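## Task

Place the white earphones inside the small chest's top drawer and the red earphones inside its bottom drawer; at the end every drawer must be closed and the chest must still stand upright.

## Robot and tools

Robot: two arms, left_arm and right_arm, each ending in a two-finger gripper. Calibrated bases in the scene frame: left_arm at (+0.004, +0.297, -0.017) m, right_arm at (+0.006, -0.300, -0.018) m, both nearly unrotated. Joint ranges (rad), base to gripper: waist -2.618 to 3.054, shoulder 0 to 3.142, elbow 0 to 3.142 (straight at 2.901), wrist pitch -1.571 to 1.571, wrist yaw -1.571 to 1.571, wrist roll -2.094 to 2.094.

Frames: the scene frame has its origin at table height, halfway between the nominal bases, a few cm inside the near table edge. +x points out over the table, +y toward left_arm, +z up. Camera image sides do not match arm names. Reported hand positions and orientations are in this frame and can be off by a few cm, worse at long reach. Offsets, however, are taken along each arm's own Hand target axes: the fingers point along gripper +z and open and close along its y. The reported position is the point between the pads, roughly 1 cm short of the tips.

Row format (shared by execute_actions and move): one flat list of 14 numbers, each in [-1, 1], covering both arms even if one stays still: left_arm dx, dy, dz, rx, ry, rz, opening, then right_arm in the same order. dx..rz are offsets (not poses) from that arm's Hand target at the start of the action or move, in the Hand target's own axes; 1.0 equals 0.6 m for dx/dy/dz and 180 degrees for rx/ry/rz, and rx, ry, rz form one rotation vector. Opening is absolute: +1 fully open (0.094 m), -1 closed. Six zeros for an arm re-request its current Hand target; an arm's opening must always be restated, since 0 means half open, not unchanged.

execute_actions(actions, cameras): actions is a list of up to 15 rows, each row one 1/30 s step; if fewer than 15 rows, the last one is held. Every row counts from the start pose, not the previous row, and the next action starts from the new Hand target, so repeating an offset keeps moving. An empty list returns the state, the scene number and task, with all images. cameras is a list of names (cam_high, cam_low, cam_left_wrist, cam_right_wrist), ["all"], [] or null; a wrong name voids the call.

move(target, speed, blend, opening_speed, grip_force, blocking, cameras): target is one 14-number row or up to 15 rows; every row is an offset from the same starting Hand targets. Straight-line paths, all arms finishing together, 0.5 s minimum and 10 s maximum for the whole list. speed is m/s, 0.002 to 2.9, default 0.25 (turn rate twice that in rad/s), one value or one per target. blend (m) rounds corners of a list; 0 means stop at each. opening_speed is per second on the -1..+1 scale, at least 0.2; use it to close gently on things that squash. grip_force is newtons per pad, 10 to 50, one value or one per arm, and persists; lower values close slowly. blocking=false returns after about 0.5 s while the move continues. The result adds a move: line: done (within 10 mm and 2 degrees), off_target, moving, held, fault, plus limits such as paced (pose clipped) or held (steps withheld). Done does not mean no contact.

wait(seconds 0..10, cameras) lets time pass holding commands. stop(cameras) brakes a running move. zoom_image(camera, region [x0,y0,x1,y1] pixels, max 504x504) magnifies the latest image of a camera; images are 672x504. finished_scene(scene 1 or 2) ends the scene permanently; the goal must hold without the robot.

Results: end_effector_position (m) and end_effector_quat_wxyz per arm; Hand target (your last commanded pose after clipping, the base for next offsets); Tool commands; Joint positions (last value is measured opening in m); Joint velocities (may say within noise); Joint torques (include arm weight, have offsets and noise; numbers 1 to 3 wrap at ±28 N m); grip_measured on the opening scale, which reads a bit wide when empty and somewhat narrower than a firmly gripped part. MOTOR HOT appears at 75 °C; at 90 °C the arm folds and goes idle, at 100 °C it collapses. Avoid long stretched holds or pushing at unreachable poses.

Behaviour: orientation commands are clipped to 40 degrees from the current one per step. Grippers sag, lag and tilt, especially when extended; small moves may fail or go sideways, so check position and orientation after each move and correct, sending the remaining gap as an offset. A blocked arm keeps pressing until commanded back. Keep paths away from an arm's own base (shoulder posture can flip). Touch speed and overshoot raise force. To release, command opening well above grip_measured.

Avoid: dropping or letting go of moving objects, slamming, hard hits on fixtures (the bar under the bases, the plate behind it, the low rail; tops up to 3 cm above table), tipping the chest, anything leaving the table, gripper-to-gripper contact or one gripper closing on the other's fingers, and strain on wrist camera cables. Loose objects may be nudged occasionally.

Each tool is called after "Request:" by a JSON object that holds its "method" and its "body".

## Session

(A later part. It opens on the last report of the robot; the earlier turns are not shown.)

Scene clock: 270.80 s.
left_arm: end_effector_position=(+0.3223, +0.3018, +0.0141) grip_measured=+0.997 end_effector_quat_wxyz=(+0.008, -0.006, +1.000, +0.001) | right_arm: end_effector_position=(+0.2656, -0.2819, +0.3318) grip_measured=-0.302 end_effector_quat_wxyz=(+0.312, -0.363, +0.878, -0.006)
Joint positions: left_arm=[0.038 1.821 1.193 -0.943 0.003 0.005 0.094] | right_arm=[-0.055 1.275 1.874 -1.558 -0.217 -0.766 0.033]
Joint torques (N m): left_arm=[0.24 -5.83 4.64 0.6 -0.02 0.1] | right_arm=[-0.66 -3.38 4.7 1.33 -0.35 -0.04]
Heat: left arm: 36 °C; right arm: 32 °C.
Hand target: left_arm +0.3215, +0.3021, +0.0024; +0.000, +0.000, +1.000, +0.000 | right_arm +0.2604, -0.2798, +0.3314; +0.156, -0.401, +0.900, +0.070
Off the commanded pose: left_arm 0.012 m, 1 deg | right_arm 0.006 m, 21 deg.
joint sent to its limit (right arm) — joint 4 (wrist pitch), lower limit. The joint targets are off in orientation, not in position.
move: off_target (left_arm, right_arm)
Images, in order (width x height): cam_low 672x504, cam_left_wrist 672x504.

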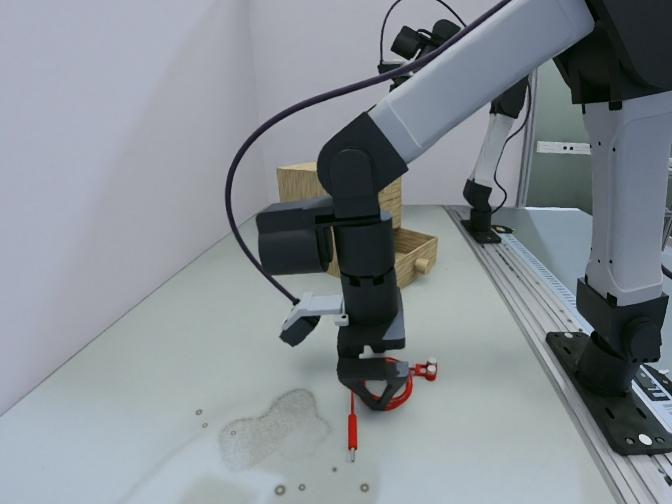

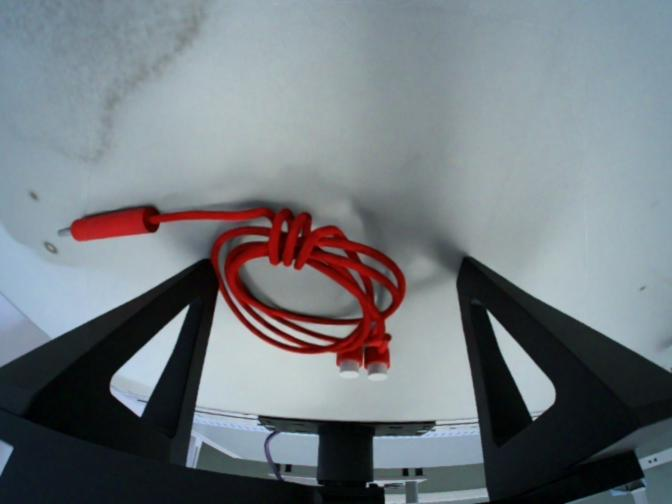

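Request:
{"method": "move", "body": {"target": [[0.010,0.019,-0.025,0,0,0,1,0,0,0,0,0,0,-0.3],[0.010,0.019,0.008,0,0,0,1,0,0,0,0,0,0,-0.3],[0.010,0.019,0.008,0,0,0,-1,0,0,0,0,0,0,-0.3]], "speed": 0.08, "opening_speed": 1.0, "grip_force": [30, 50], "cameras": ["cam_left_wrist","cam_low"]}}

Scene clock: 280.63 s.
left_arm: end_effector_position=(+0.3237, +0.3265, +0.0143) grip_measured=-0.904 end_effector_quat_wxyz=(+0.017, -0.009, +0.999, +0.035) | right_arm: end_effector_position=(+0.2656, -0.2819, +0.3318) grip_measured=-0.302 end_effector_quat_wxyz=(+0.312, -0.363, +0.878, -0.006)
Joint positions: left_arm=[0.079 1.811 1.179 -0.917 -0.064 0.04 0.004] | right_arm=[-0.055 1.275 1.874 -1.558 -0.217 -0.766 0.033]
Joint torques (N m): left_arm=[-0.14 -6.09 2.93 0.58 0.72 0.1] | right_arm=[-0.7 -3.12 4.64 1.33 -0.41 -0.1]
Heat: left arm: 35 °C; right arm: 32 °C.
Hand target: left_arm +0.3155, +0.3135, -0.0023; +0.000, +0.000, +1.000, +0.000 | right_arm +0.2604, -0.2798, +0.3314; +0.156, -0.401, +0.900, +0.070
Off the commanded pose: left_arm 0.023 m, 5 deg | right_arm 0.006 m, 21 deg.
joint sent to its limit (right arm) — joint 4 (wrist pitch), lower limit. The joint targets are off in orientation, not in position.
grip_force (N): 30, 50
move: off_target (left_arm, right_arm); target 3's new opening was sent with left_arm's hand 0.016 m and 1 deg from that target
Images, in order (width x height): cam_low 672x504, cam_left_wrist 672x504.

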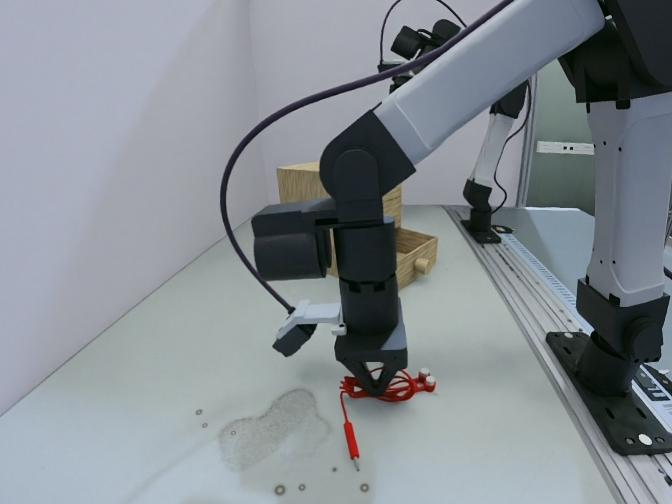

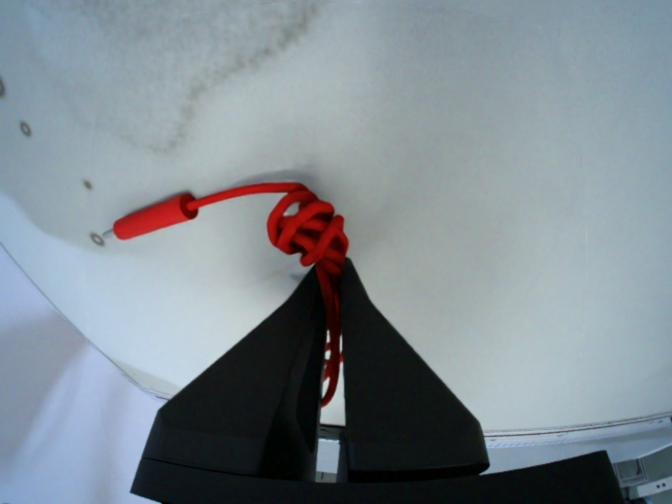

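Request:
{"method": "move", "body": {"target": [[0,0,-0.42,0,0,0,-1,0,0,0,0,0,0,-0.3],[0.069,-0.5175,-0.337,0.078,-0.242,0.190,-1,0,0,0,0,0,0,-0.3]], "speed": [0.15,0.25], "blend": [0.04,0], "grip_force": [50, 50], "cameras": ["all"]}}

Scene clock: 290.90 s.
left_arm: end_effector_position=(+0.2728, +0.0014, +0.1996) grip_measured=-0.928 end_effector_quat_wxyz=(+0.358, +0.289, +0.879, -0.123) | right_arm: end_effector_position=(+0.2656, -0.2819, +0.3318) grip_measured=-0.302 end_effector_quat_wxyz=(+0.312, -0.363, +0.878, -0.006)
Joint positions: left_arm=[-0.873 1.42 1.253 -0.649 -0.161 -0.2 0.003] | right_arm=[-0.055 1.275 1.874 -1.558 -0.217 -0.766 0.033]
Joint torques (N m): left_arm=[-0.21 -6.48 6.75 1.53 -0.34 -0.05] | right_arm=[-0.61 -3.29 4.83 1.3 -0.38 -0.09]
Heat: left arm: 35 °C; right arm: 32 °C.
Hand target: left_arm +0.2742, +0.0031, +0.1998; +0.364, +0.286, +0.878, -0.118 | right_arm +0.2604, -0.2798, +0.3314; +0.156, -0.401, +0.900, +0.070
Off the commanded pose: left_arm 0.002 m, 1 deg | right_arm 0.006 m, 21 deg.
joint sent to its limit (right arm) — joint 4 (wrist pitch), lower limit. The joint targets are off in orientation, not in position.
move: off_target (right_arm)

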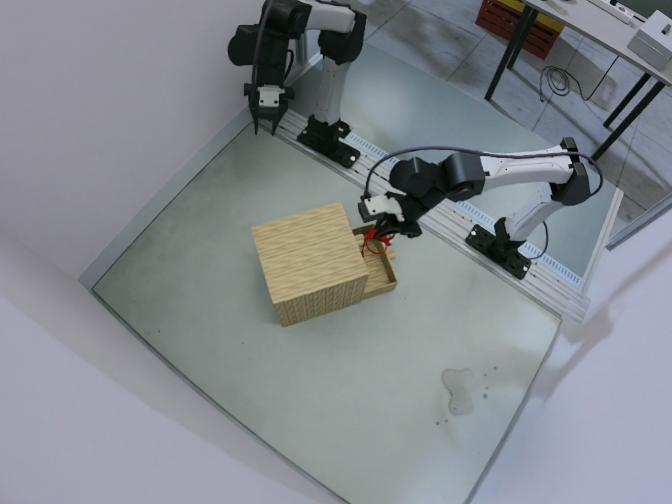

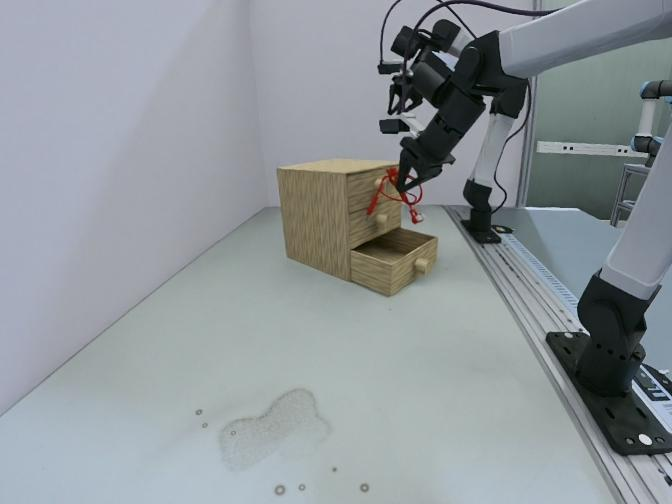

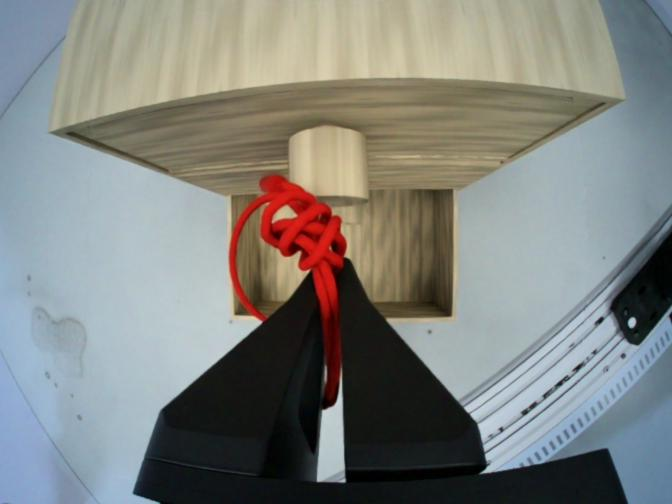

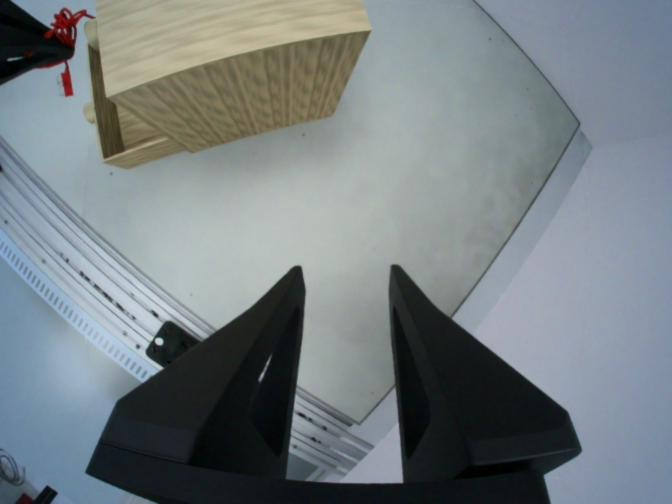

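Request:
{"method": "move", "body": {"target": [[0.0236,0,-0.0236,0,-0.067,0,-1,0,0,0,0,0,0,-0.3],[0.1237,0,0.088,0,-0.067,0,-1,0,0,0,0,0,0,-0.3]], "speed": [0.15,0.12], "blend": [0.005,0], "cameras": ["cam_left_wrist","cam_low","cam_high","cam_right_wrist"]}}

Scene clock: 299.50 s.
left_arm: end_effector_position=(+0.2614, +0.0112, +0.1168) grip_measured=-0.928 end_effector_quat_wxyz=(+0.454, +0.269, +0.835, -0.157) | right_arm: end_effector_position=(+0.2656, -0.2819, +0.3318) grip_measured=-0.302 end_effector_quat_wxyz=(+0.312, -0.363, +0.878, -0.006)
Joint positions: left_arm=[-0.918 1.308 0.656 0.054 -0.24 -0.197 0.003] | right_arm=[-0.055 1.275 1.874 -1.558 -0.217 -0.766 0.033]
Joint torques (N m): left_arm=[-0.46 -3.37 6.3 1.89 -0.36 0.06] | right_arm=[-0.62 -3.37 4.88 1.29 -0.39 -0.08]
Heat: left arm: 35 °C; right arm: 32 °C.
Hand target: left_arm +0.2620, +0.0121, +0.1100; +0.455, +0.272, +0.835, -0.147 | right_arm +0.2604, -0.2798, +0.3314; +0.156, -0.401, +0.900, +0.070
Off the commanded pose: left_arm 0.007 m, 1 deg | right_arm 0.006 m, 21 deg.
joint sent to its limit (right arm) — joint 4 (wrist pitch), lower limit. The joint targets are off in orientation, not in position.
move: off_target (right_arm)

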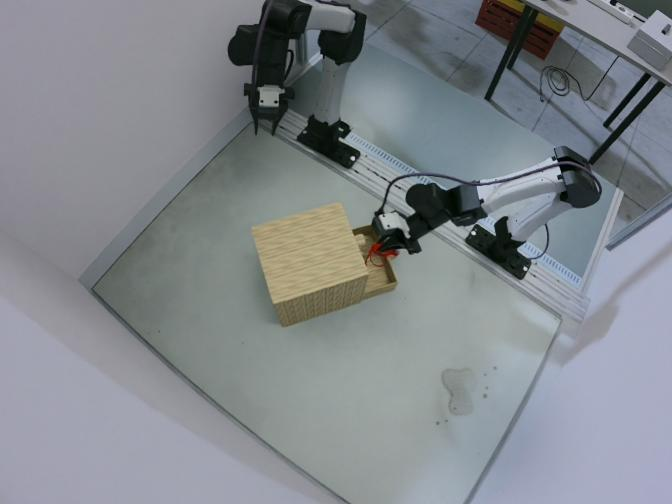

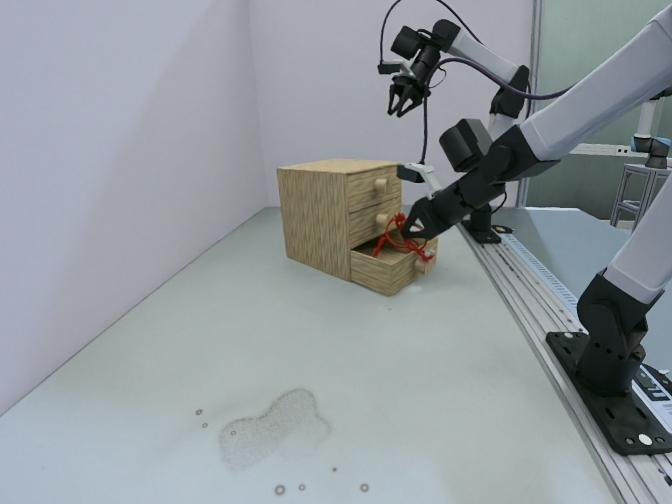

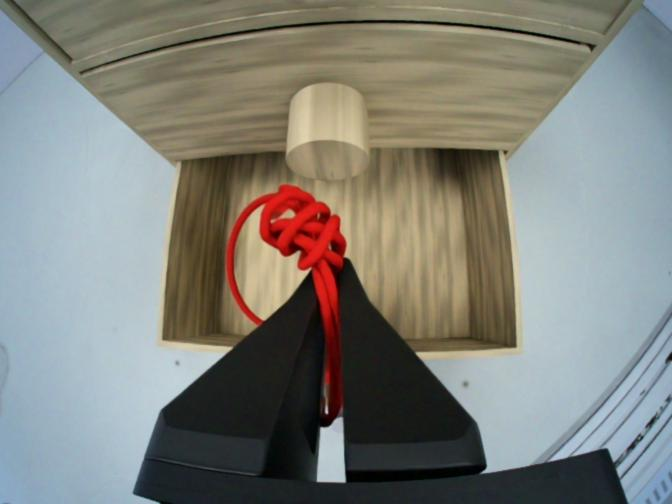

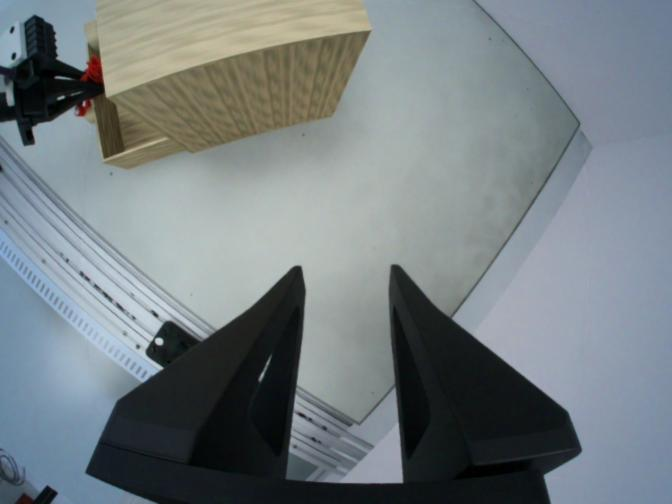

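Request:
{"method": "zoom_image", "body": {"camera": "cam_low", "region": [340, 180, 460, 300]}}

Request:
{"method": "zoom_image", "body": {"camera": "cam_right_wrist", "region": [0, 0, 180, 180]}}

Scaled by 4.200.

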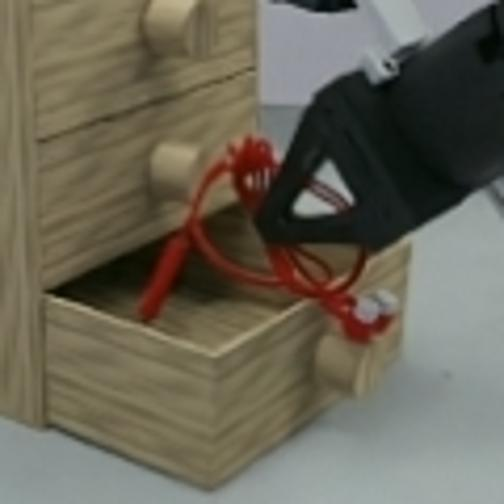

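Scaled by 2.800 from the camera's 672x504 image, which has a finer 960x720 frame.

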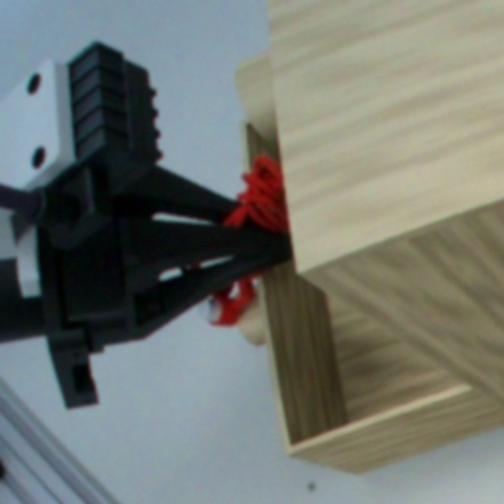

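Request:
{"method": "move", "body": {"target": [[-0.084,0,-0.0545,0,0,0,-1,0,0,0,0,0,0,-0.3],[-0.122,-0.092,0.0055,0,0,0,-1,0,0,0,0,0,0,-0.3],[-0.0315,-0.092,0.0645,0,0,0,-1,0,0,0,0,0,0,-0.3]], "speed": [0.15,0.12,0.1], "blend": [0.01,0.005,0], "cameras": ["cam_left_wrist","cam_low","cam_high","cam_right_wrist"]}}

Request:
{"method": "zoom_image", "body": {"camera": "cam_low", "region": [340, 180, 460, 300]}}

Request:
{"method": "zoom_image", "body": {"camera": "cam_right_wrist", "region": [0, 0, 180, 180]}}

Scene clock: 313.27 s.
left_arm: end_effector_position=(+0.2629, -0.0571, +0.1078) grip_measured=-0.928 end_effector_quat_wxyz=(+0.450, +0.281, +0.834, -0.149) | right_arm: end_effector_position=(+0.2656, -0.2819, +0.3318) grip_measured=-0.302 end_effector_quat_wxyz=(+0.312, -0.363, +0.878, -0.006)
Joint positions: left_arm=[-1.046 1.567 0.856 0.078 -0.34 -0.251 0.003] | right_arm=[-0.055 1.275 1.874 -1.558 -0.217 -0.766 0.033]
Joint torques (N m): left_arm=[-0.55 -5.76 6.63 1.88 -0.47 -0.2] | right_arm=[-0.62 -3.17 4.85 1.37 -0.41 -0.07]
Heat: left arm: 37 °C; right arm: 32 °C.
Hand target: left_arm +0.2642, -0.0576, +0.1048; +0.455, +0.272, +0.835, -0.147 | right_arm +0.2604, -0.2798, +0.3314; +0.156, -0.401, +0.900, +0.070
Off the commanded pose: left_arm 0.003 m, 1 deg | right_arm 0.006 m, 21 deg.
joint sent to its limit (right arm) — joint 4 (wrist pitch), lower limit. The joint targets are off in orientation, not in position.
move: off_target (right_arm)

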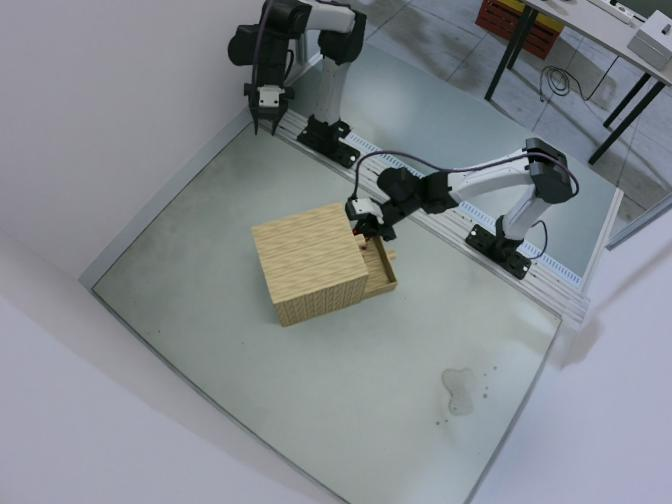

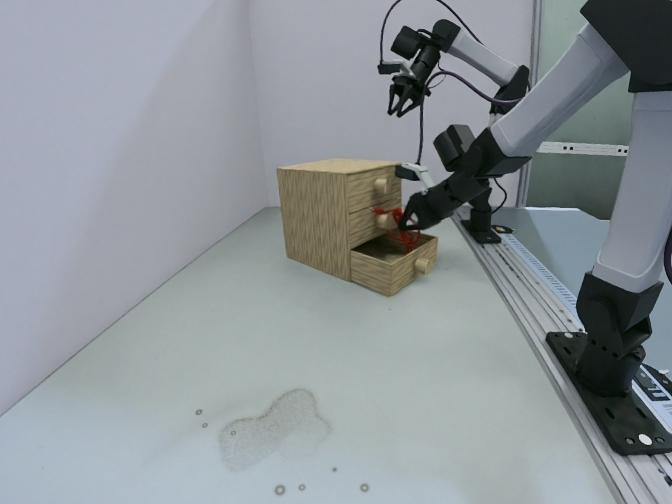

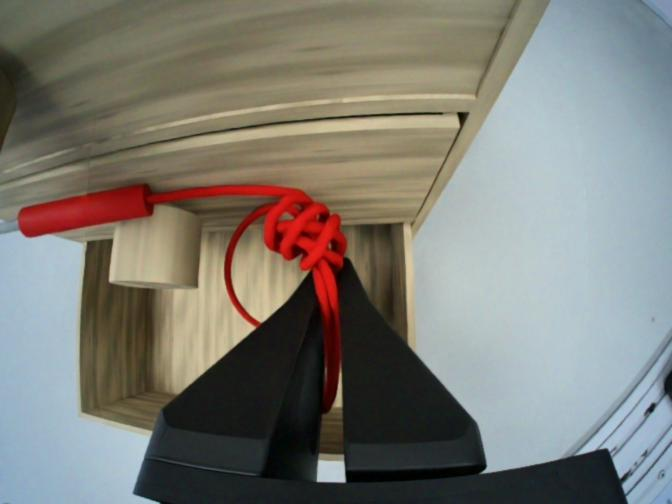

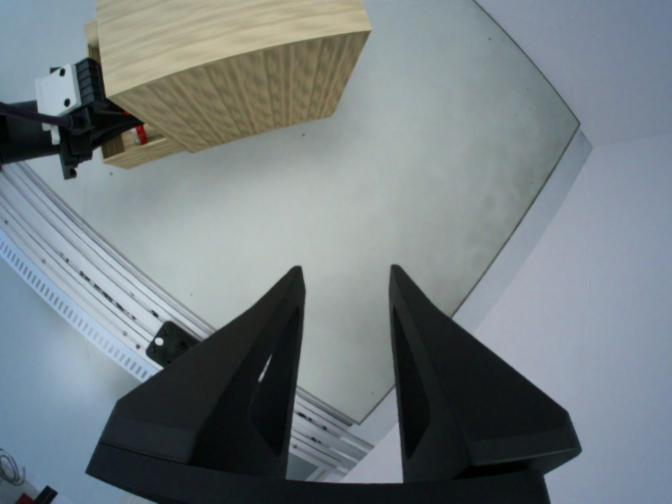

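Scaled by 4.200.

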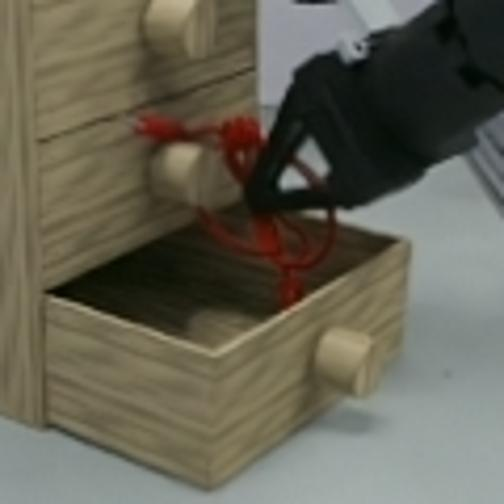

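Scaled by 2.800 from the camera's 672x504 image, which has a finer 960x720 frame.

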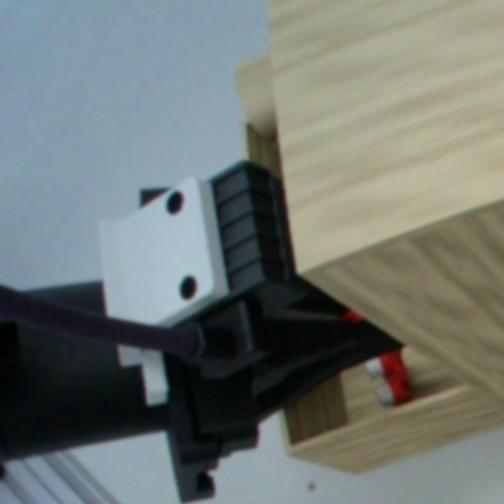

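Request:
{"method": "move", "body": {"target": [[-0.1035,0,-0.147,0,0,0,-1,0,0,0,0,0,0,-0.3],[-0.14,-0.017,-0.091,0,0,0,-1,0,0,0,0,0,0,-0.3],[0.015,-0.017,0.01,0,0,0,-1,0,0,0,0,0,0,-0.3]], "speed": [0.12,0.1,0.1], "blend": [0,0.005,0], "cameras": ["cam_left_wrist","cam_low","cam_right_wrist"]}}

Request:
{"method": "zoom_image", "body": {"camera": "cam_low", "region": [340, 180, 460, 300]}}

Request:
{"method": "zoom_image", "body": {"camera": "cam_right_wrist", "region": [0, 0, 180, 180]}}

Scene clock: 322.20 s.
left_arm: end_effector_position=(+0.2563, -0.0646, +0.0970) grip_measured=-0.928 end_effector_quat_wxyz=(+0.452, +0.273, +0.836, -0.146) | right_arm: end_effector_position=(+0.2656, -0.2819, +0.3318) grip_measured=-0.302 end_effector_quat_wxyz=(+0.312, -0.363, +0.878, -0.006)
Joint positions: left_arm=[-1.086 1.607 0.85 0.113 -0.388 -0.288 0.003] | right_arm=[-0.055 1.275 1.874 -1.558 -0.217 -0.766 0.033]
Joint torques (N m): left_arm=[0.35 -6 6.53 1.89 -0.23 -0.02] | right_arm=[-0.51 -3.3 4.81 1.3 -0.35 -0.06]
Heat: left arm: 38 °C; right arm: 32 °C.
Hand target: left_arm +0.2583, -0.0660, +0.0940; +0.455, +0.272, +0.835, -0.147 | right_arm +0.2604, -0.2798, +0.3314; +0.156, -0.401, +0.900, +0.070
Off the commanded pose: left_arm 0.004 m, 0 deg | right_arm 0.006 m, 21 deg.
joint sent to its limit (right arm) — joint 4 (wrist pitch), lower limit. The joint targets are off in orientation, not in position.
move: off_target (right_arm)
Images, in order (width x height): cam_low 672x504, cam_left_wrist 672x504, cam_right_wrist 672x504.

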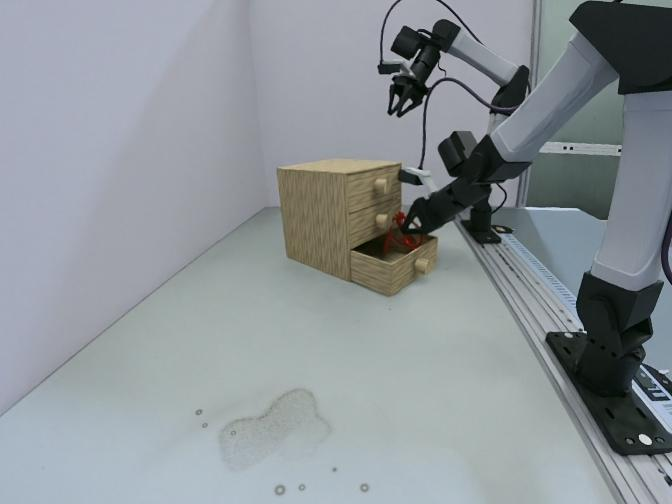

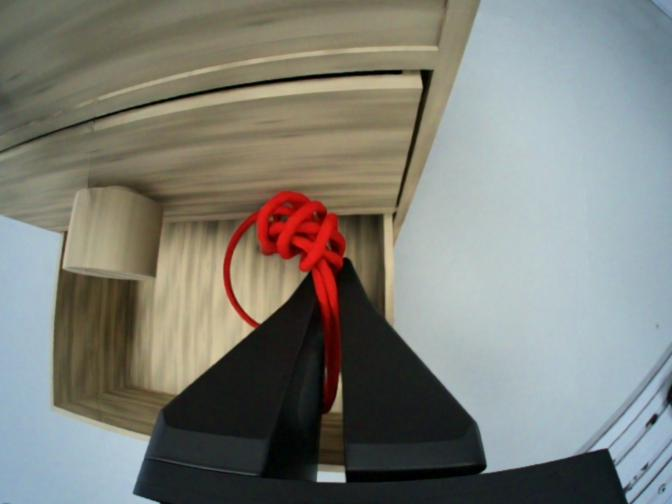

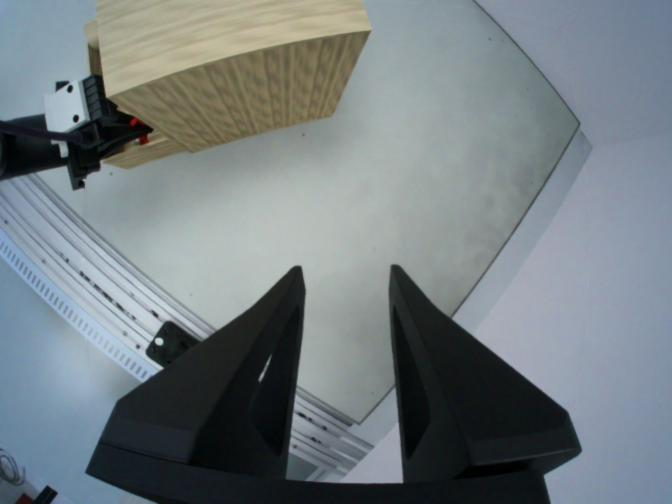

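Scaled by 4.200.

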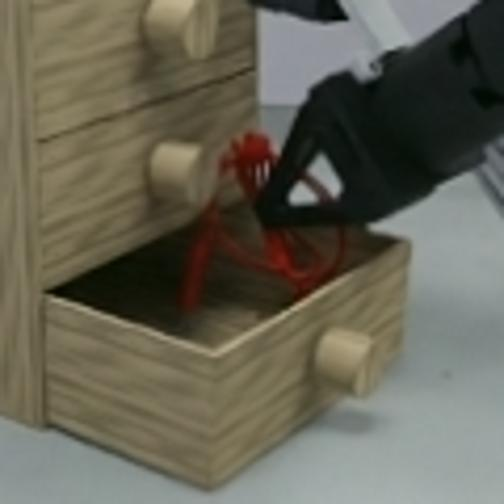

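Scaled by 2.800 from the camera's 672x504 image, which has a finer 960x720 frame.

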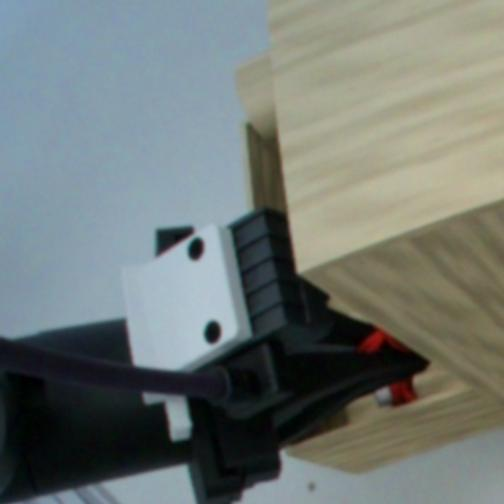

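Request:
{"method": "move", "body": {"target": [[0.028,0,0.018,0,0,0,-1,0,0,0,0,0,0,-0.3],[0.028,0,0.018,0,0,0,-0.35,0,0,0,0,0,0,-0.3],[-0.028,0,-0.018,0,0,0,-0.35,0,0,0,0,0,0,-0.3]], "speed": 0.08, "opening_speed": 0.6, "cameras": ["cam_left_wrist","cam_low","cam_right_wrist"]}}

Request:
{"method": "zoom_image", "body": {"camera": "cam_low", "region": [340, 180, 460, 300]}}

Scene clock: 327.77 s.
left_arm: end_effector_position=(+0.2590, -0.0592, +0.0953) grip_measured=-0.353 end_effector_quat_wxyz=(+0.444, +0.275, +0.843, -0.129) | right_arm: end_effector_position=(+0.2656, -0.2819, +0.3318) grip_measured=-0.302 end_effector_quat_wxyz=(+0.312, -0.363, +0.878, -0.006)
Joint positions: left_arm=[-1.078 1.607 0.87 0.057 -0.396 -0.285 0.03] | right_arm=[-0.055 1.275 1.874 -1.558 -0.217 -0.766 0.033]
Joint torques (N m): left_arm=[-0.36 -9.65 8.9 1.57 -0.13 -0.04] | right_arm=[-0.77 -3.23 4.71 1.36 -0.35 -0.06]
Heat: left arm: 38 °C; right arm: 32 °C.
Hand target: left_arm +0.2584, -0.0661, +0.1141; +0.455, +0.272, +0.835, -0.147 | right_arm +0.2604, -0.2798, +0.3314; +0.156, -0.401, +0.900, +0.070
Off the commanded pose: left_arm 0.020 m, 3 deg | right_arm 0.006 m, 21 deg.
joint sent to its limit (right arm) — joint 4 (wrist pitch), lower limit. The joint targets are off in orientation, not in position.
move: off_target (left_arm, right_arm)
Images, in order (width x height): cam_low 672x504, cam_left_wrist 672x504, cam_right_wrist 672x504.

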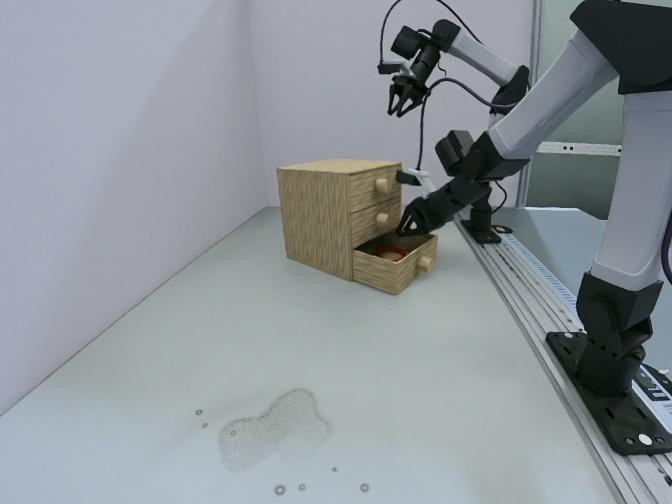

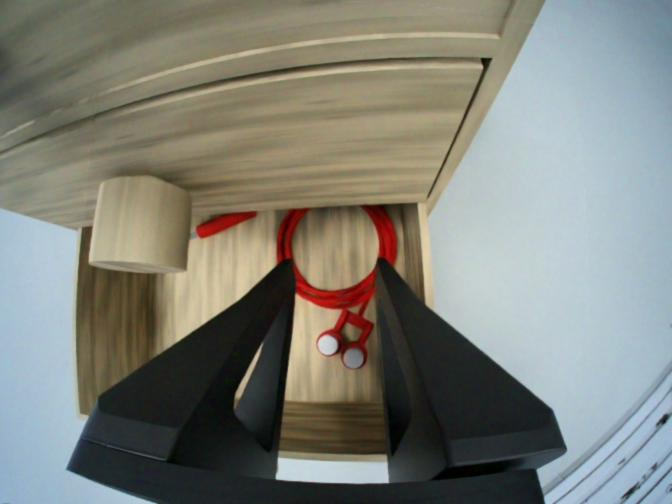

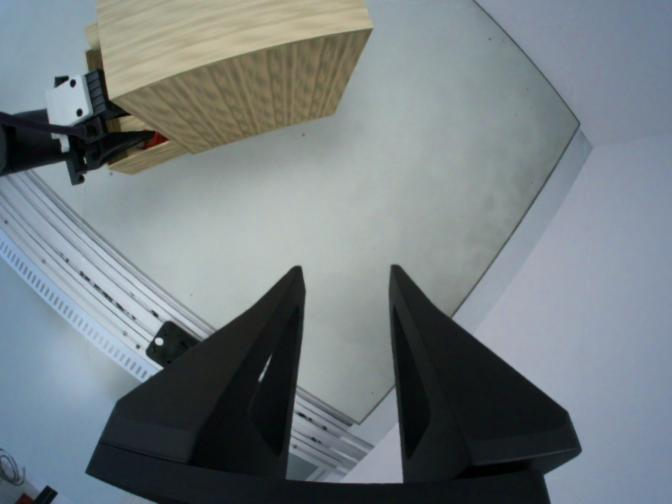

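Scaled by 4.200.

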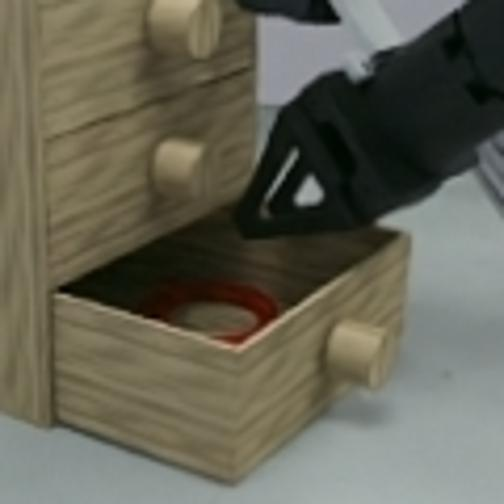

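Request:
{"method": "move", "body": {"target": [0,0,-0.1,0,0,0,-0.35,0,0,0,0,0,0,-0.3], "speed": 0.08, "cameras": ["cam_left_wrist","cam_low","cam_right_wrist"]}}

Scene clock: 331.73 s.
left_arm: end_effector_position=(+0.2182, -0.0415, +0.1423) grip_measured=-0.353 end_effector_quat_wxyz=(+0.449, +0.283, +0.835, -0.147) | right_arm: end_effector_position=(+0.2656, -0.2819, +0.3318) grip_measured=-0.302 end_effector_quat_wxyz=(+0.312, -0.363, +0.878, -0.006)
Joint positions: left_arm=[-1.161 1.382 0.852 -0.135 -0.431 -0.323 0.03] | right_arm=[-0.055 1.275 1.874 -1.558 -0.217 -0.766 0.033]
Joint torques (N m): left_arm=[-0.49 -7.56 6.69 1.56 -0.49 -0.15] | right_arm=[-0.69 -3.25 4.92 1.3 -0.36 -0.14]
Heat: left arm: 38 °C; right arm: 32 °C.
Hand target: left_arm +0.2175, -0.0365, +0.1465; +0.455, +0.272, +0.835, -0.147 | right_arm +0.2604, -0.2798, +0.3314; +0.156, -0.401, +0.900, +0.070
Off the commanded pose: left_arm 0.007 m, 1 deg | right_arm 0.006 m, 21 deg.
joint sent to its limit (right arm) — joint 4 (wrist pitch), lower limit. The joint targets are off in orientation, not in position.
move: off_target (right_arm)
Images, in order (width x height): cam_low 672x504, cam_left_wrist 672x504, cam_right_wrist 672x504.

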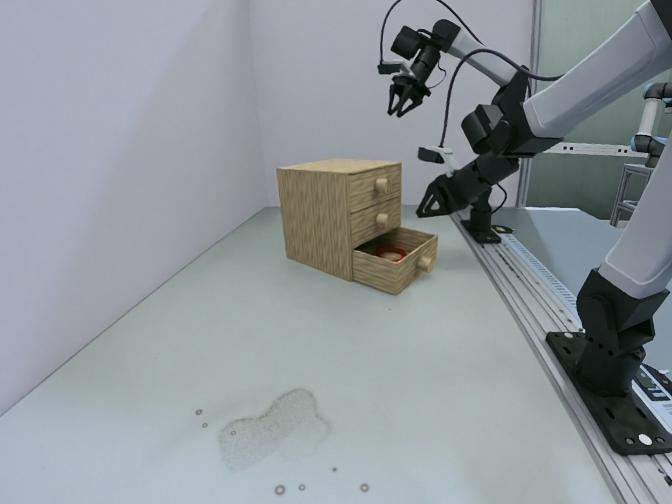

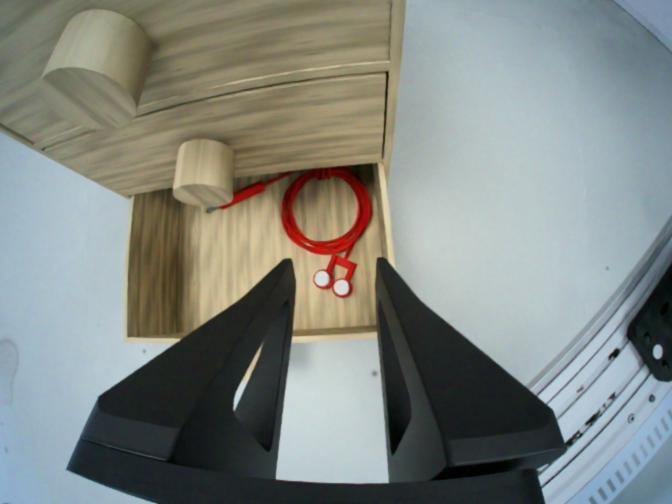

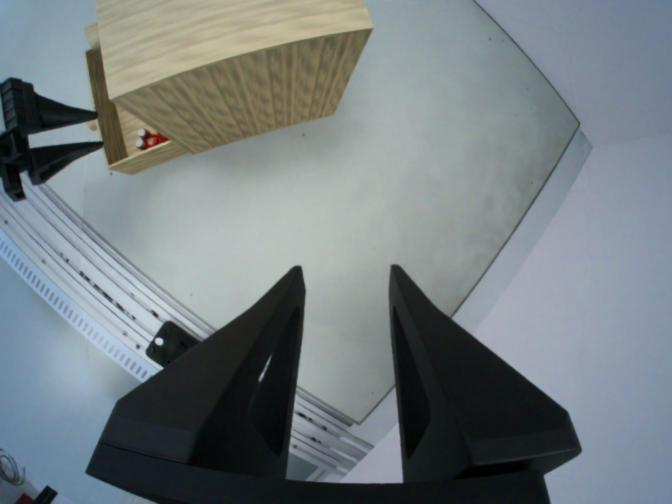

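Request:
{"method": "move", "body": {"target": [[0.073,0,-0.112,0,0,0,-0.35,0,0,0,0,0,0,-0.3],[0.120,0.1127,-0.104,0,0.067,0,0.3,0,0,0,0,0,0,-0.3],[0.188,0.1127,-0.060,0,0.067,0,0.3,0,0,0,0,0,0,-0.3]], "speed": 0.2, "blend": [0.02,0.02,0], "cameras": ["cam_left_wrist","cam_low"]}}

Scene clock: 341.50 s.
left_arm: end_effector_position=(+0.1840, +0.0729, +0.0757) grip_measured=+0.297 end_effector_quat_wxyz=(+0.368, +0.281, +0.878, -0.118) | right_arm: end_effector_position=(+0.2656, -0.2819, +0.3318) grip_measured=-0.302 end_effector_quat_wxyz=(+0.312, -0.363, +0.878, -0.006)
Joint positions: left_arm=[-1.05 1.011 0.495 -0.32 -0.306 -0.339 0.061] | right_arm=[-0.055 1.275 1.874 -1.558 -0.217 -0.766 0.033]
Joint torques (N m): left_arm=[0.2 -1.29 6.75 1.53 -0.14 0.03] | right_arm=[-0.81 -3.32 4.52 1.31 -0.37 -0.09]
Heat: left arm: 37 °C; right arm: 32 °C.
Hand target: left_arm +0.1835, +0.0721, +0.0716; +0.365, +0.286, +0.878, -0.118 | right_arm +0.2604, -0.2798, +0.3314; +0.156, -0.401, +0.900, +0.070
Off the commanded pose: left_arm 0.004 m, 1 deg | right_arm 0.006 m, 21 deg.
joint sent to its limit (right arm) — joint 4 (wrist pitch), lower limit. The joint targets are off in orientation, not in position.
move: off_target (right_arm); blend cut to 0 m at target 2
Images, in order (width x height): cam_low 672x504, cam_left_wrist 672x504.

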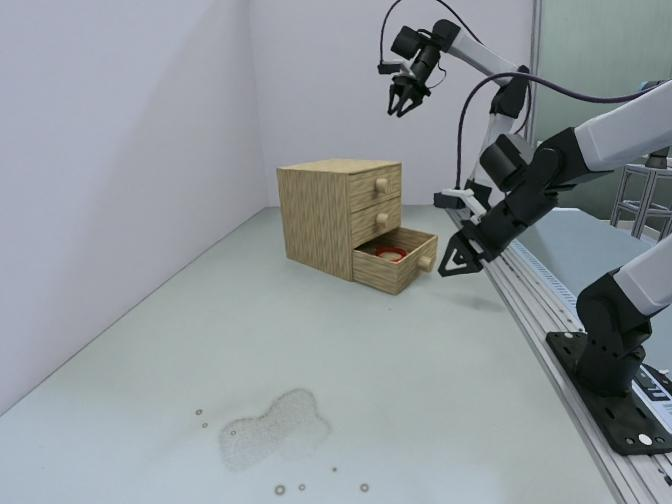

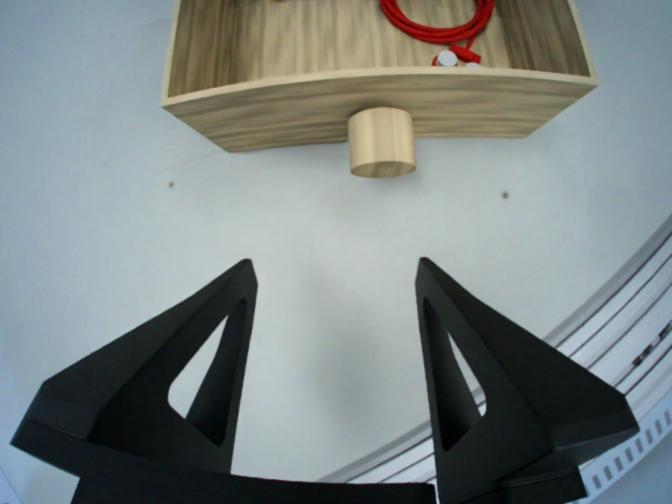

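Request:
{"method": "move", "body": {"target": [0.0095,-0.023,0.0095,0,-0.139,0,0.3,0,0,0,0,0,0,-0.3], "speed": 0.2, "cameras": ["cam_left_wrist"]}}

Scene clock: 347.77 s.
left_arm: end_effector_position=(+0.1752, +0.0594, +0.0640) grip_measured=+0.297 end_effector_quat_wxyz=(+0.541, +0.254, +0.781, -0.181) | right_arm: end_effector_position=(+0.2656, -0.2819, +0.3318) grip_measured=-0.302 end_effector_quat_wxyz=(+0.312, -0.363, +0.878, -0.006)
Joint positions: left_arm=[-1.255 1.084 0.084 0.556 -0.585 -0.28 0.061] | right_arm=[-0.055 1.275 1.874 -1.558 -0.217 -0.766 0.033]
Joint torques (N m): left_arm=[-0.64 -0.96 5.5 1.92 -0.42 0.04] | right_arm=[-0.75 -3.47 4.74 1.27 -0.41 -0.11]
Heat: left arm: 37 °C; right arm: 32 °C.
Hand target: left_arm +0.1754, +0.0610, +0.0635; +0.546, +0.254, +0.779, -0.177 | right_arm +0.2604, -0.2798, +0.3314; +0.156, -0.401, +0.900, +0.070
Off the commanded pose: left_arm 0.002 m, 1 deg | right_arm 0.006 m, 21 deg.
joint sent to its limit (right arm) — joint 4 (wrist pitch), lower limit. The joint targets are off in orientation, not in position.
move: off_target (right_arm)
Images, in order (width x height): cam_left_wrist 672x504.

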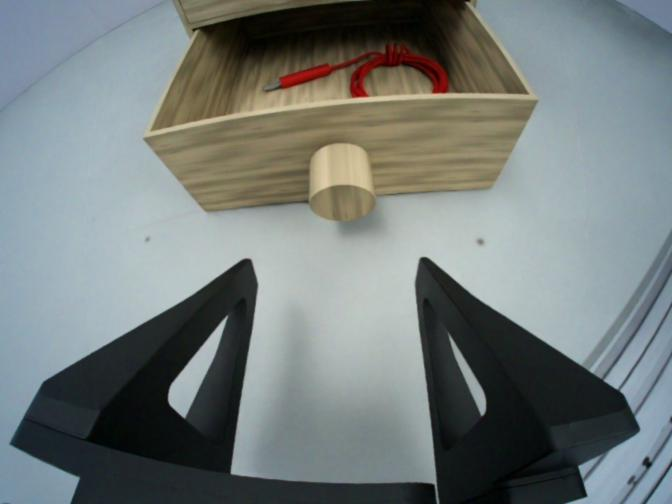

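Request:
{"method": "move", "body": {"target": [-0.1,0.003,0.274,0,0,0,0.3,0,0,0,0,0,0,-0.3], "speed": 0.1, "cameras": ["all"]}}

Request:
{"method": "zoom_image", "body": {"camera": "cam_low", "region": [260, 140, 460, 290]}}

Scene clock: 351.83 s.
left_arm: end_effector_position=(+0.3084, -0.0298, +0.0585) grip_measured=+0.297 end_effector_quat_wxyz=(+0.542, +0.249, +0.786, -0.165) | right_arm: end_effector_position=(+0.2656, -0.2819, +0.3318) grip_measured=-0.302 end_effector_quat_wxyz=(+0.312, -0.363, +0.878, -0.006)
Joint positions: left_arm=[-0.913 1.792 0.593 0.804 -0.303 -0.126 0.061] | right_arm=[-0.055 1.275 1.874 -1.558 -0.217 -0.766 0.033]
Joint torques (N m): left_arm=[1.62 -4.9 9.18 1.91 0.27 0.06] | right_arm=[-0.51 -3.23 4.81 1.35 -0.34 -0.08]
Heat: left arm: 38 °C; right arm: 32 °C.
Hand target: left_arm +0.3179, -0.0406, +0.0638; +0.546, +0.254, +0.778, -0.177 | right_arm +0.2604, -0.2798, +0.3314; +0.156, -0.401, +0.900, +0.070
Off the commanded pose: left_arm 0.015 m, 2 deg | right_arm 0.006 m, 21 deg.
joint sent to its limit (right arm) — joint 4 (wrist pitch), lower limit. The joint targets are off in orientation, not in position.
move: off_target (left_arm, right_arm)

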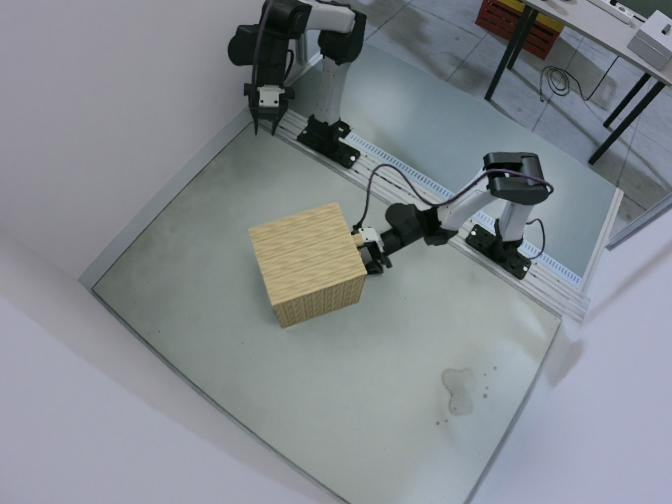

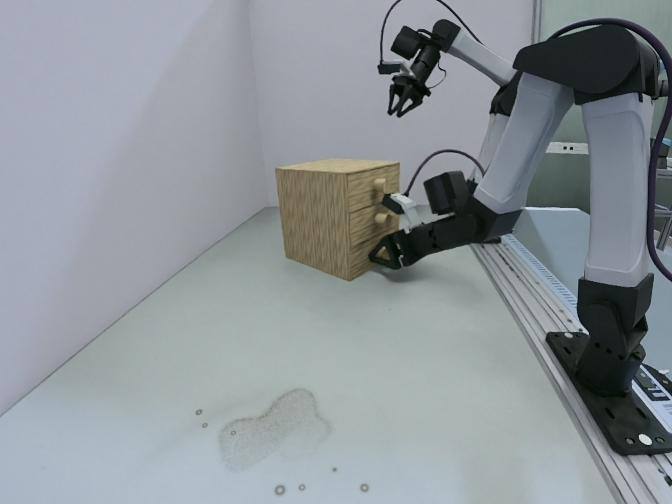

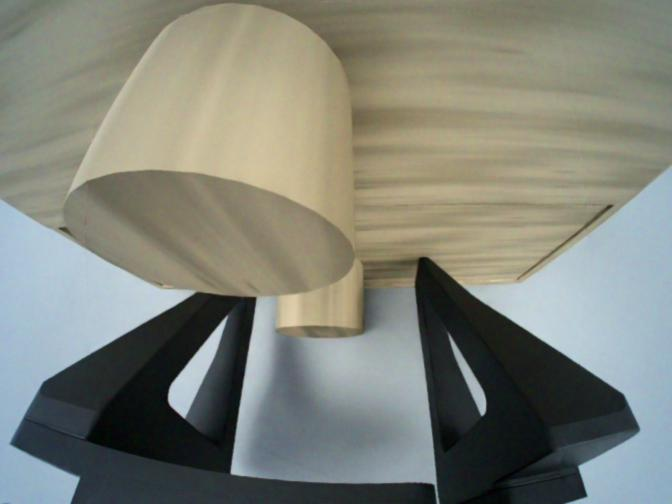

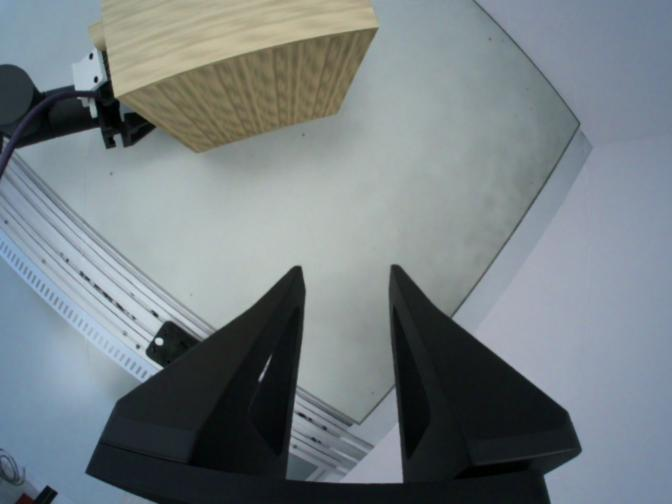

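Scaled by 2.520.

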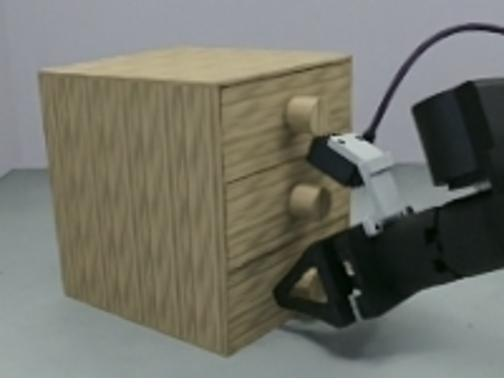

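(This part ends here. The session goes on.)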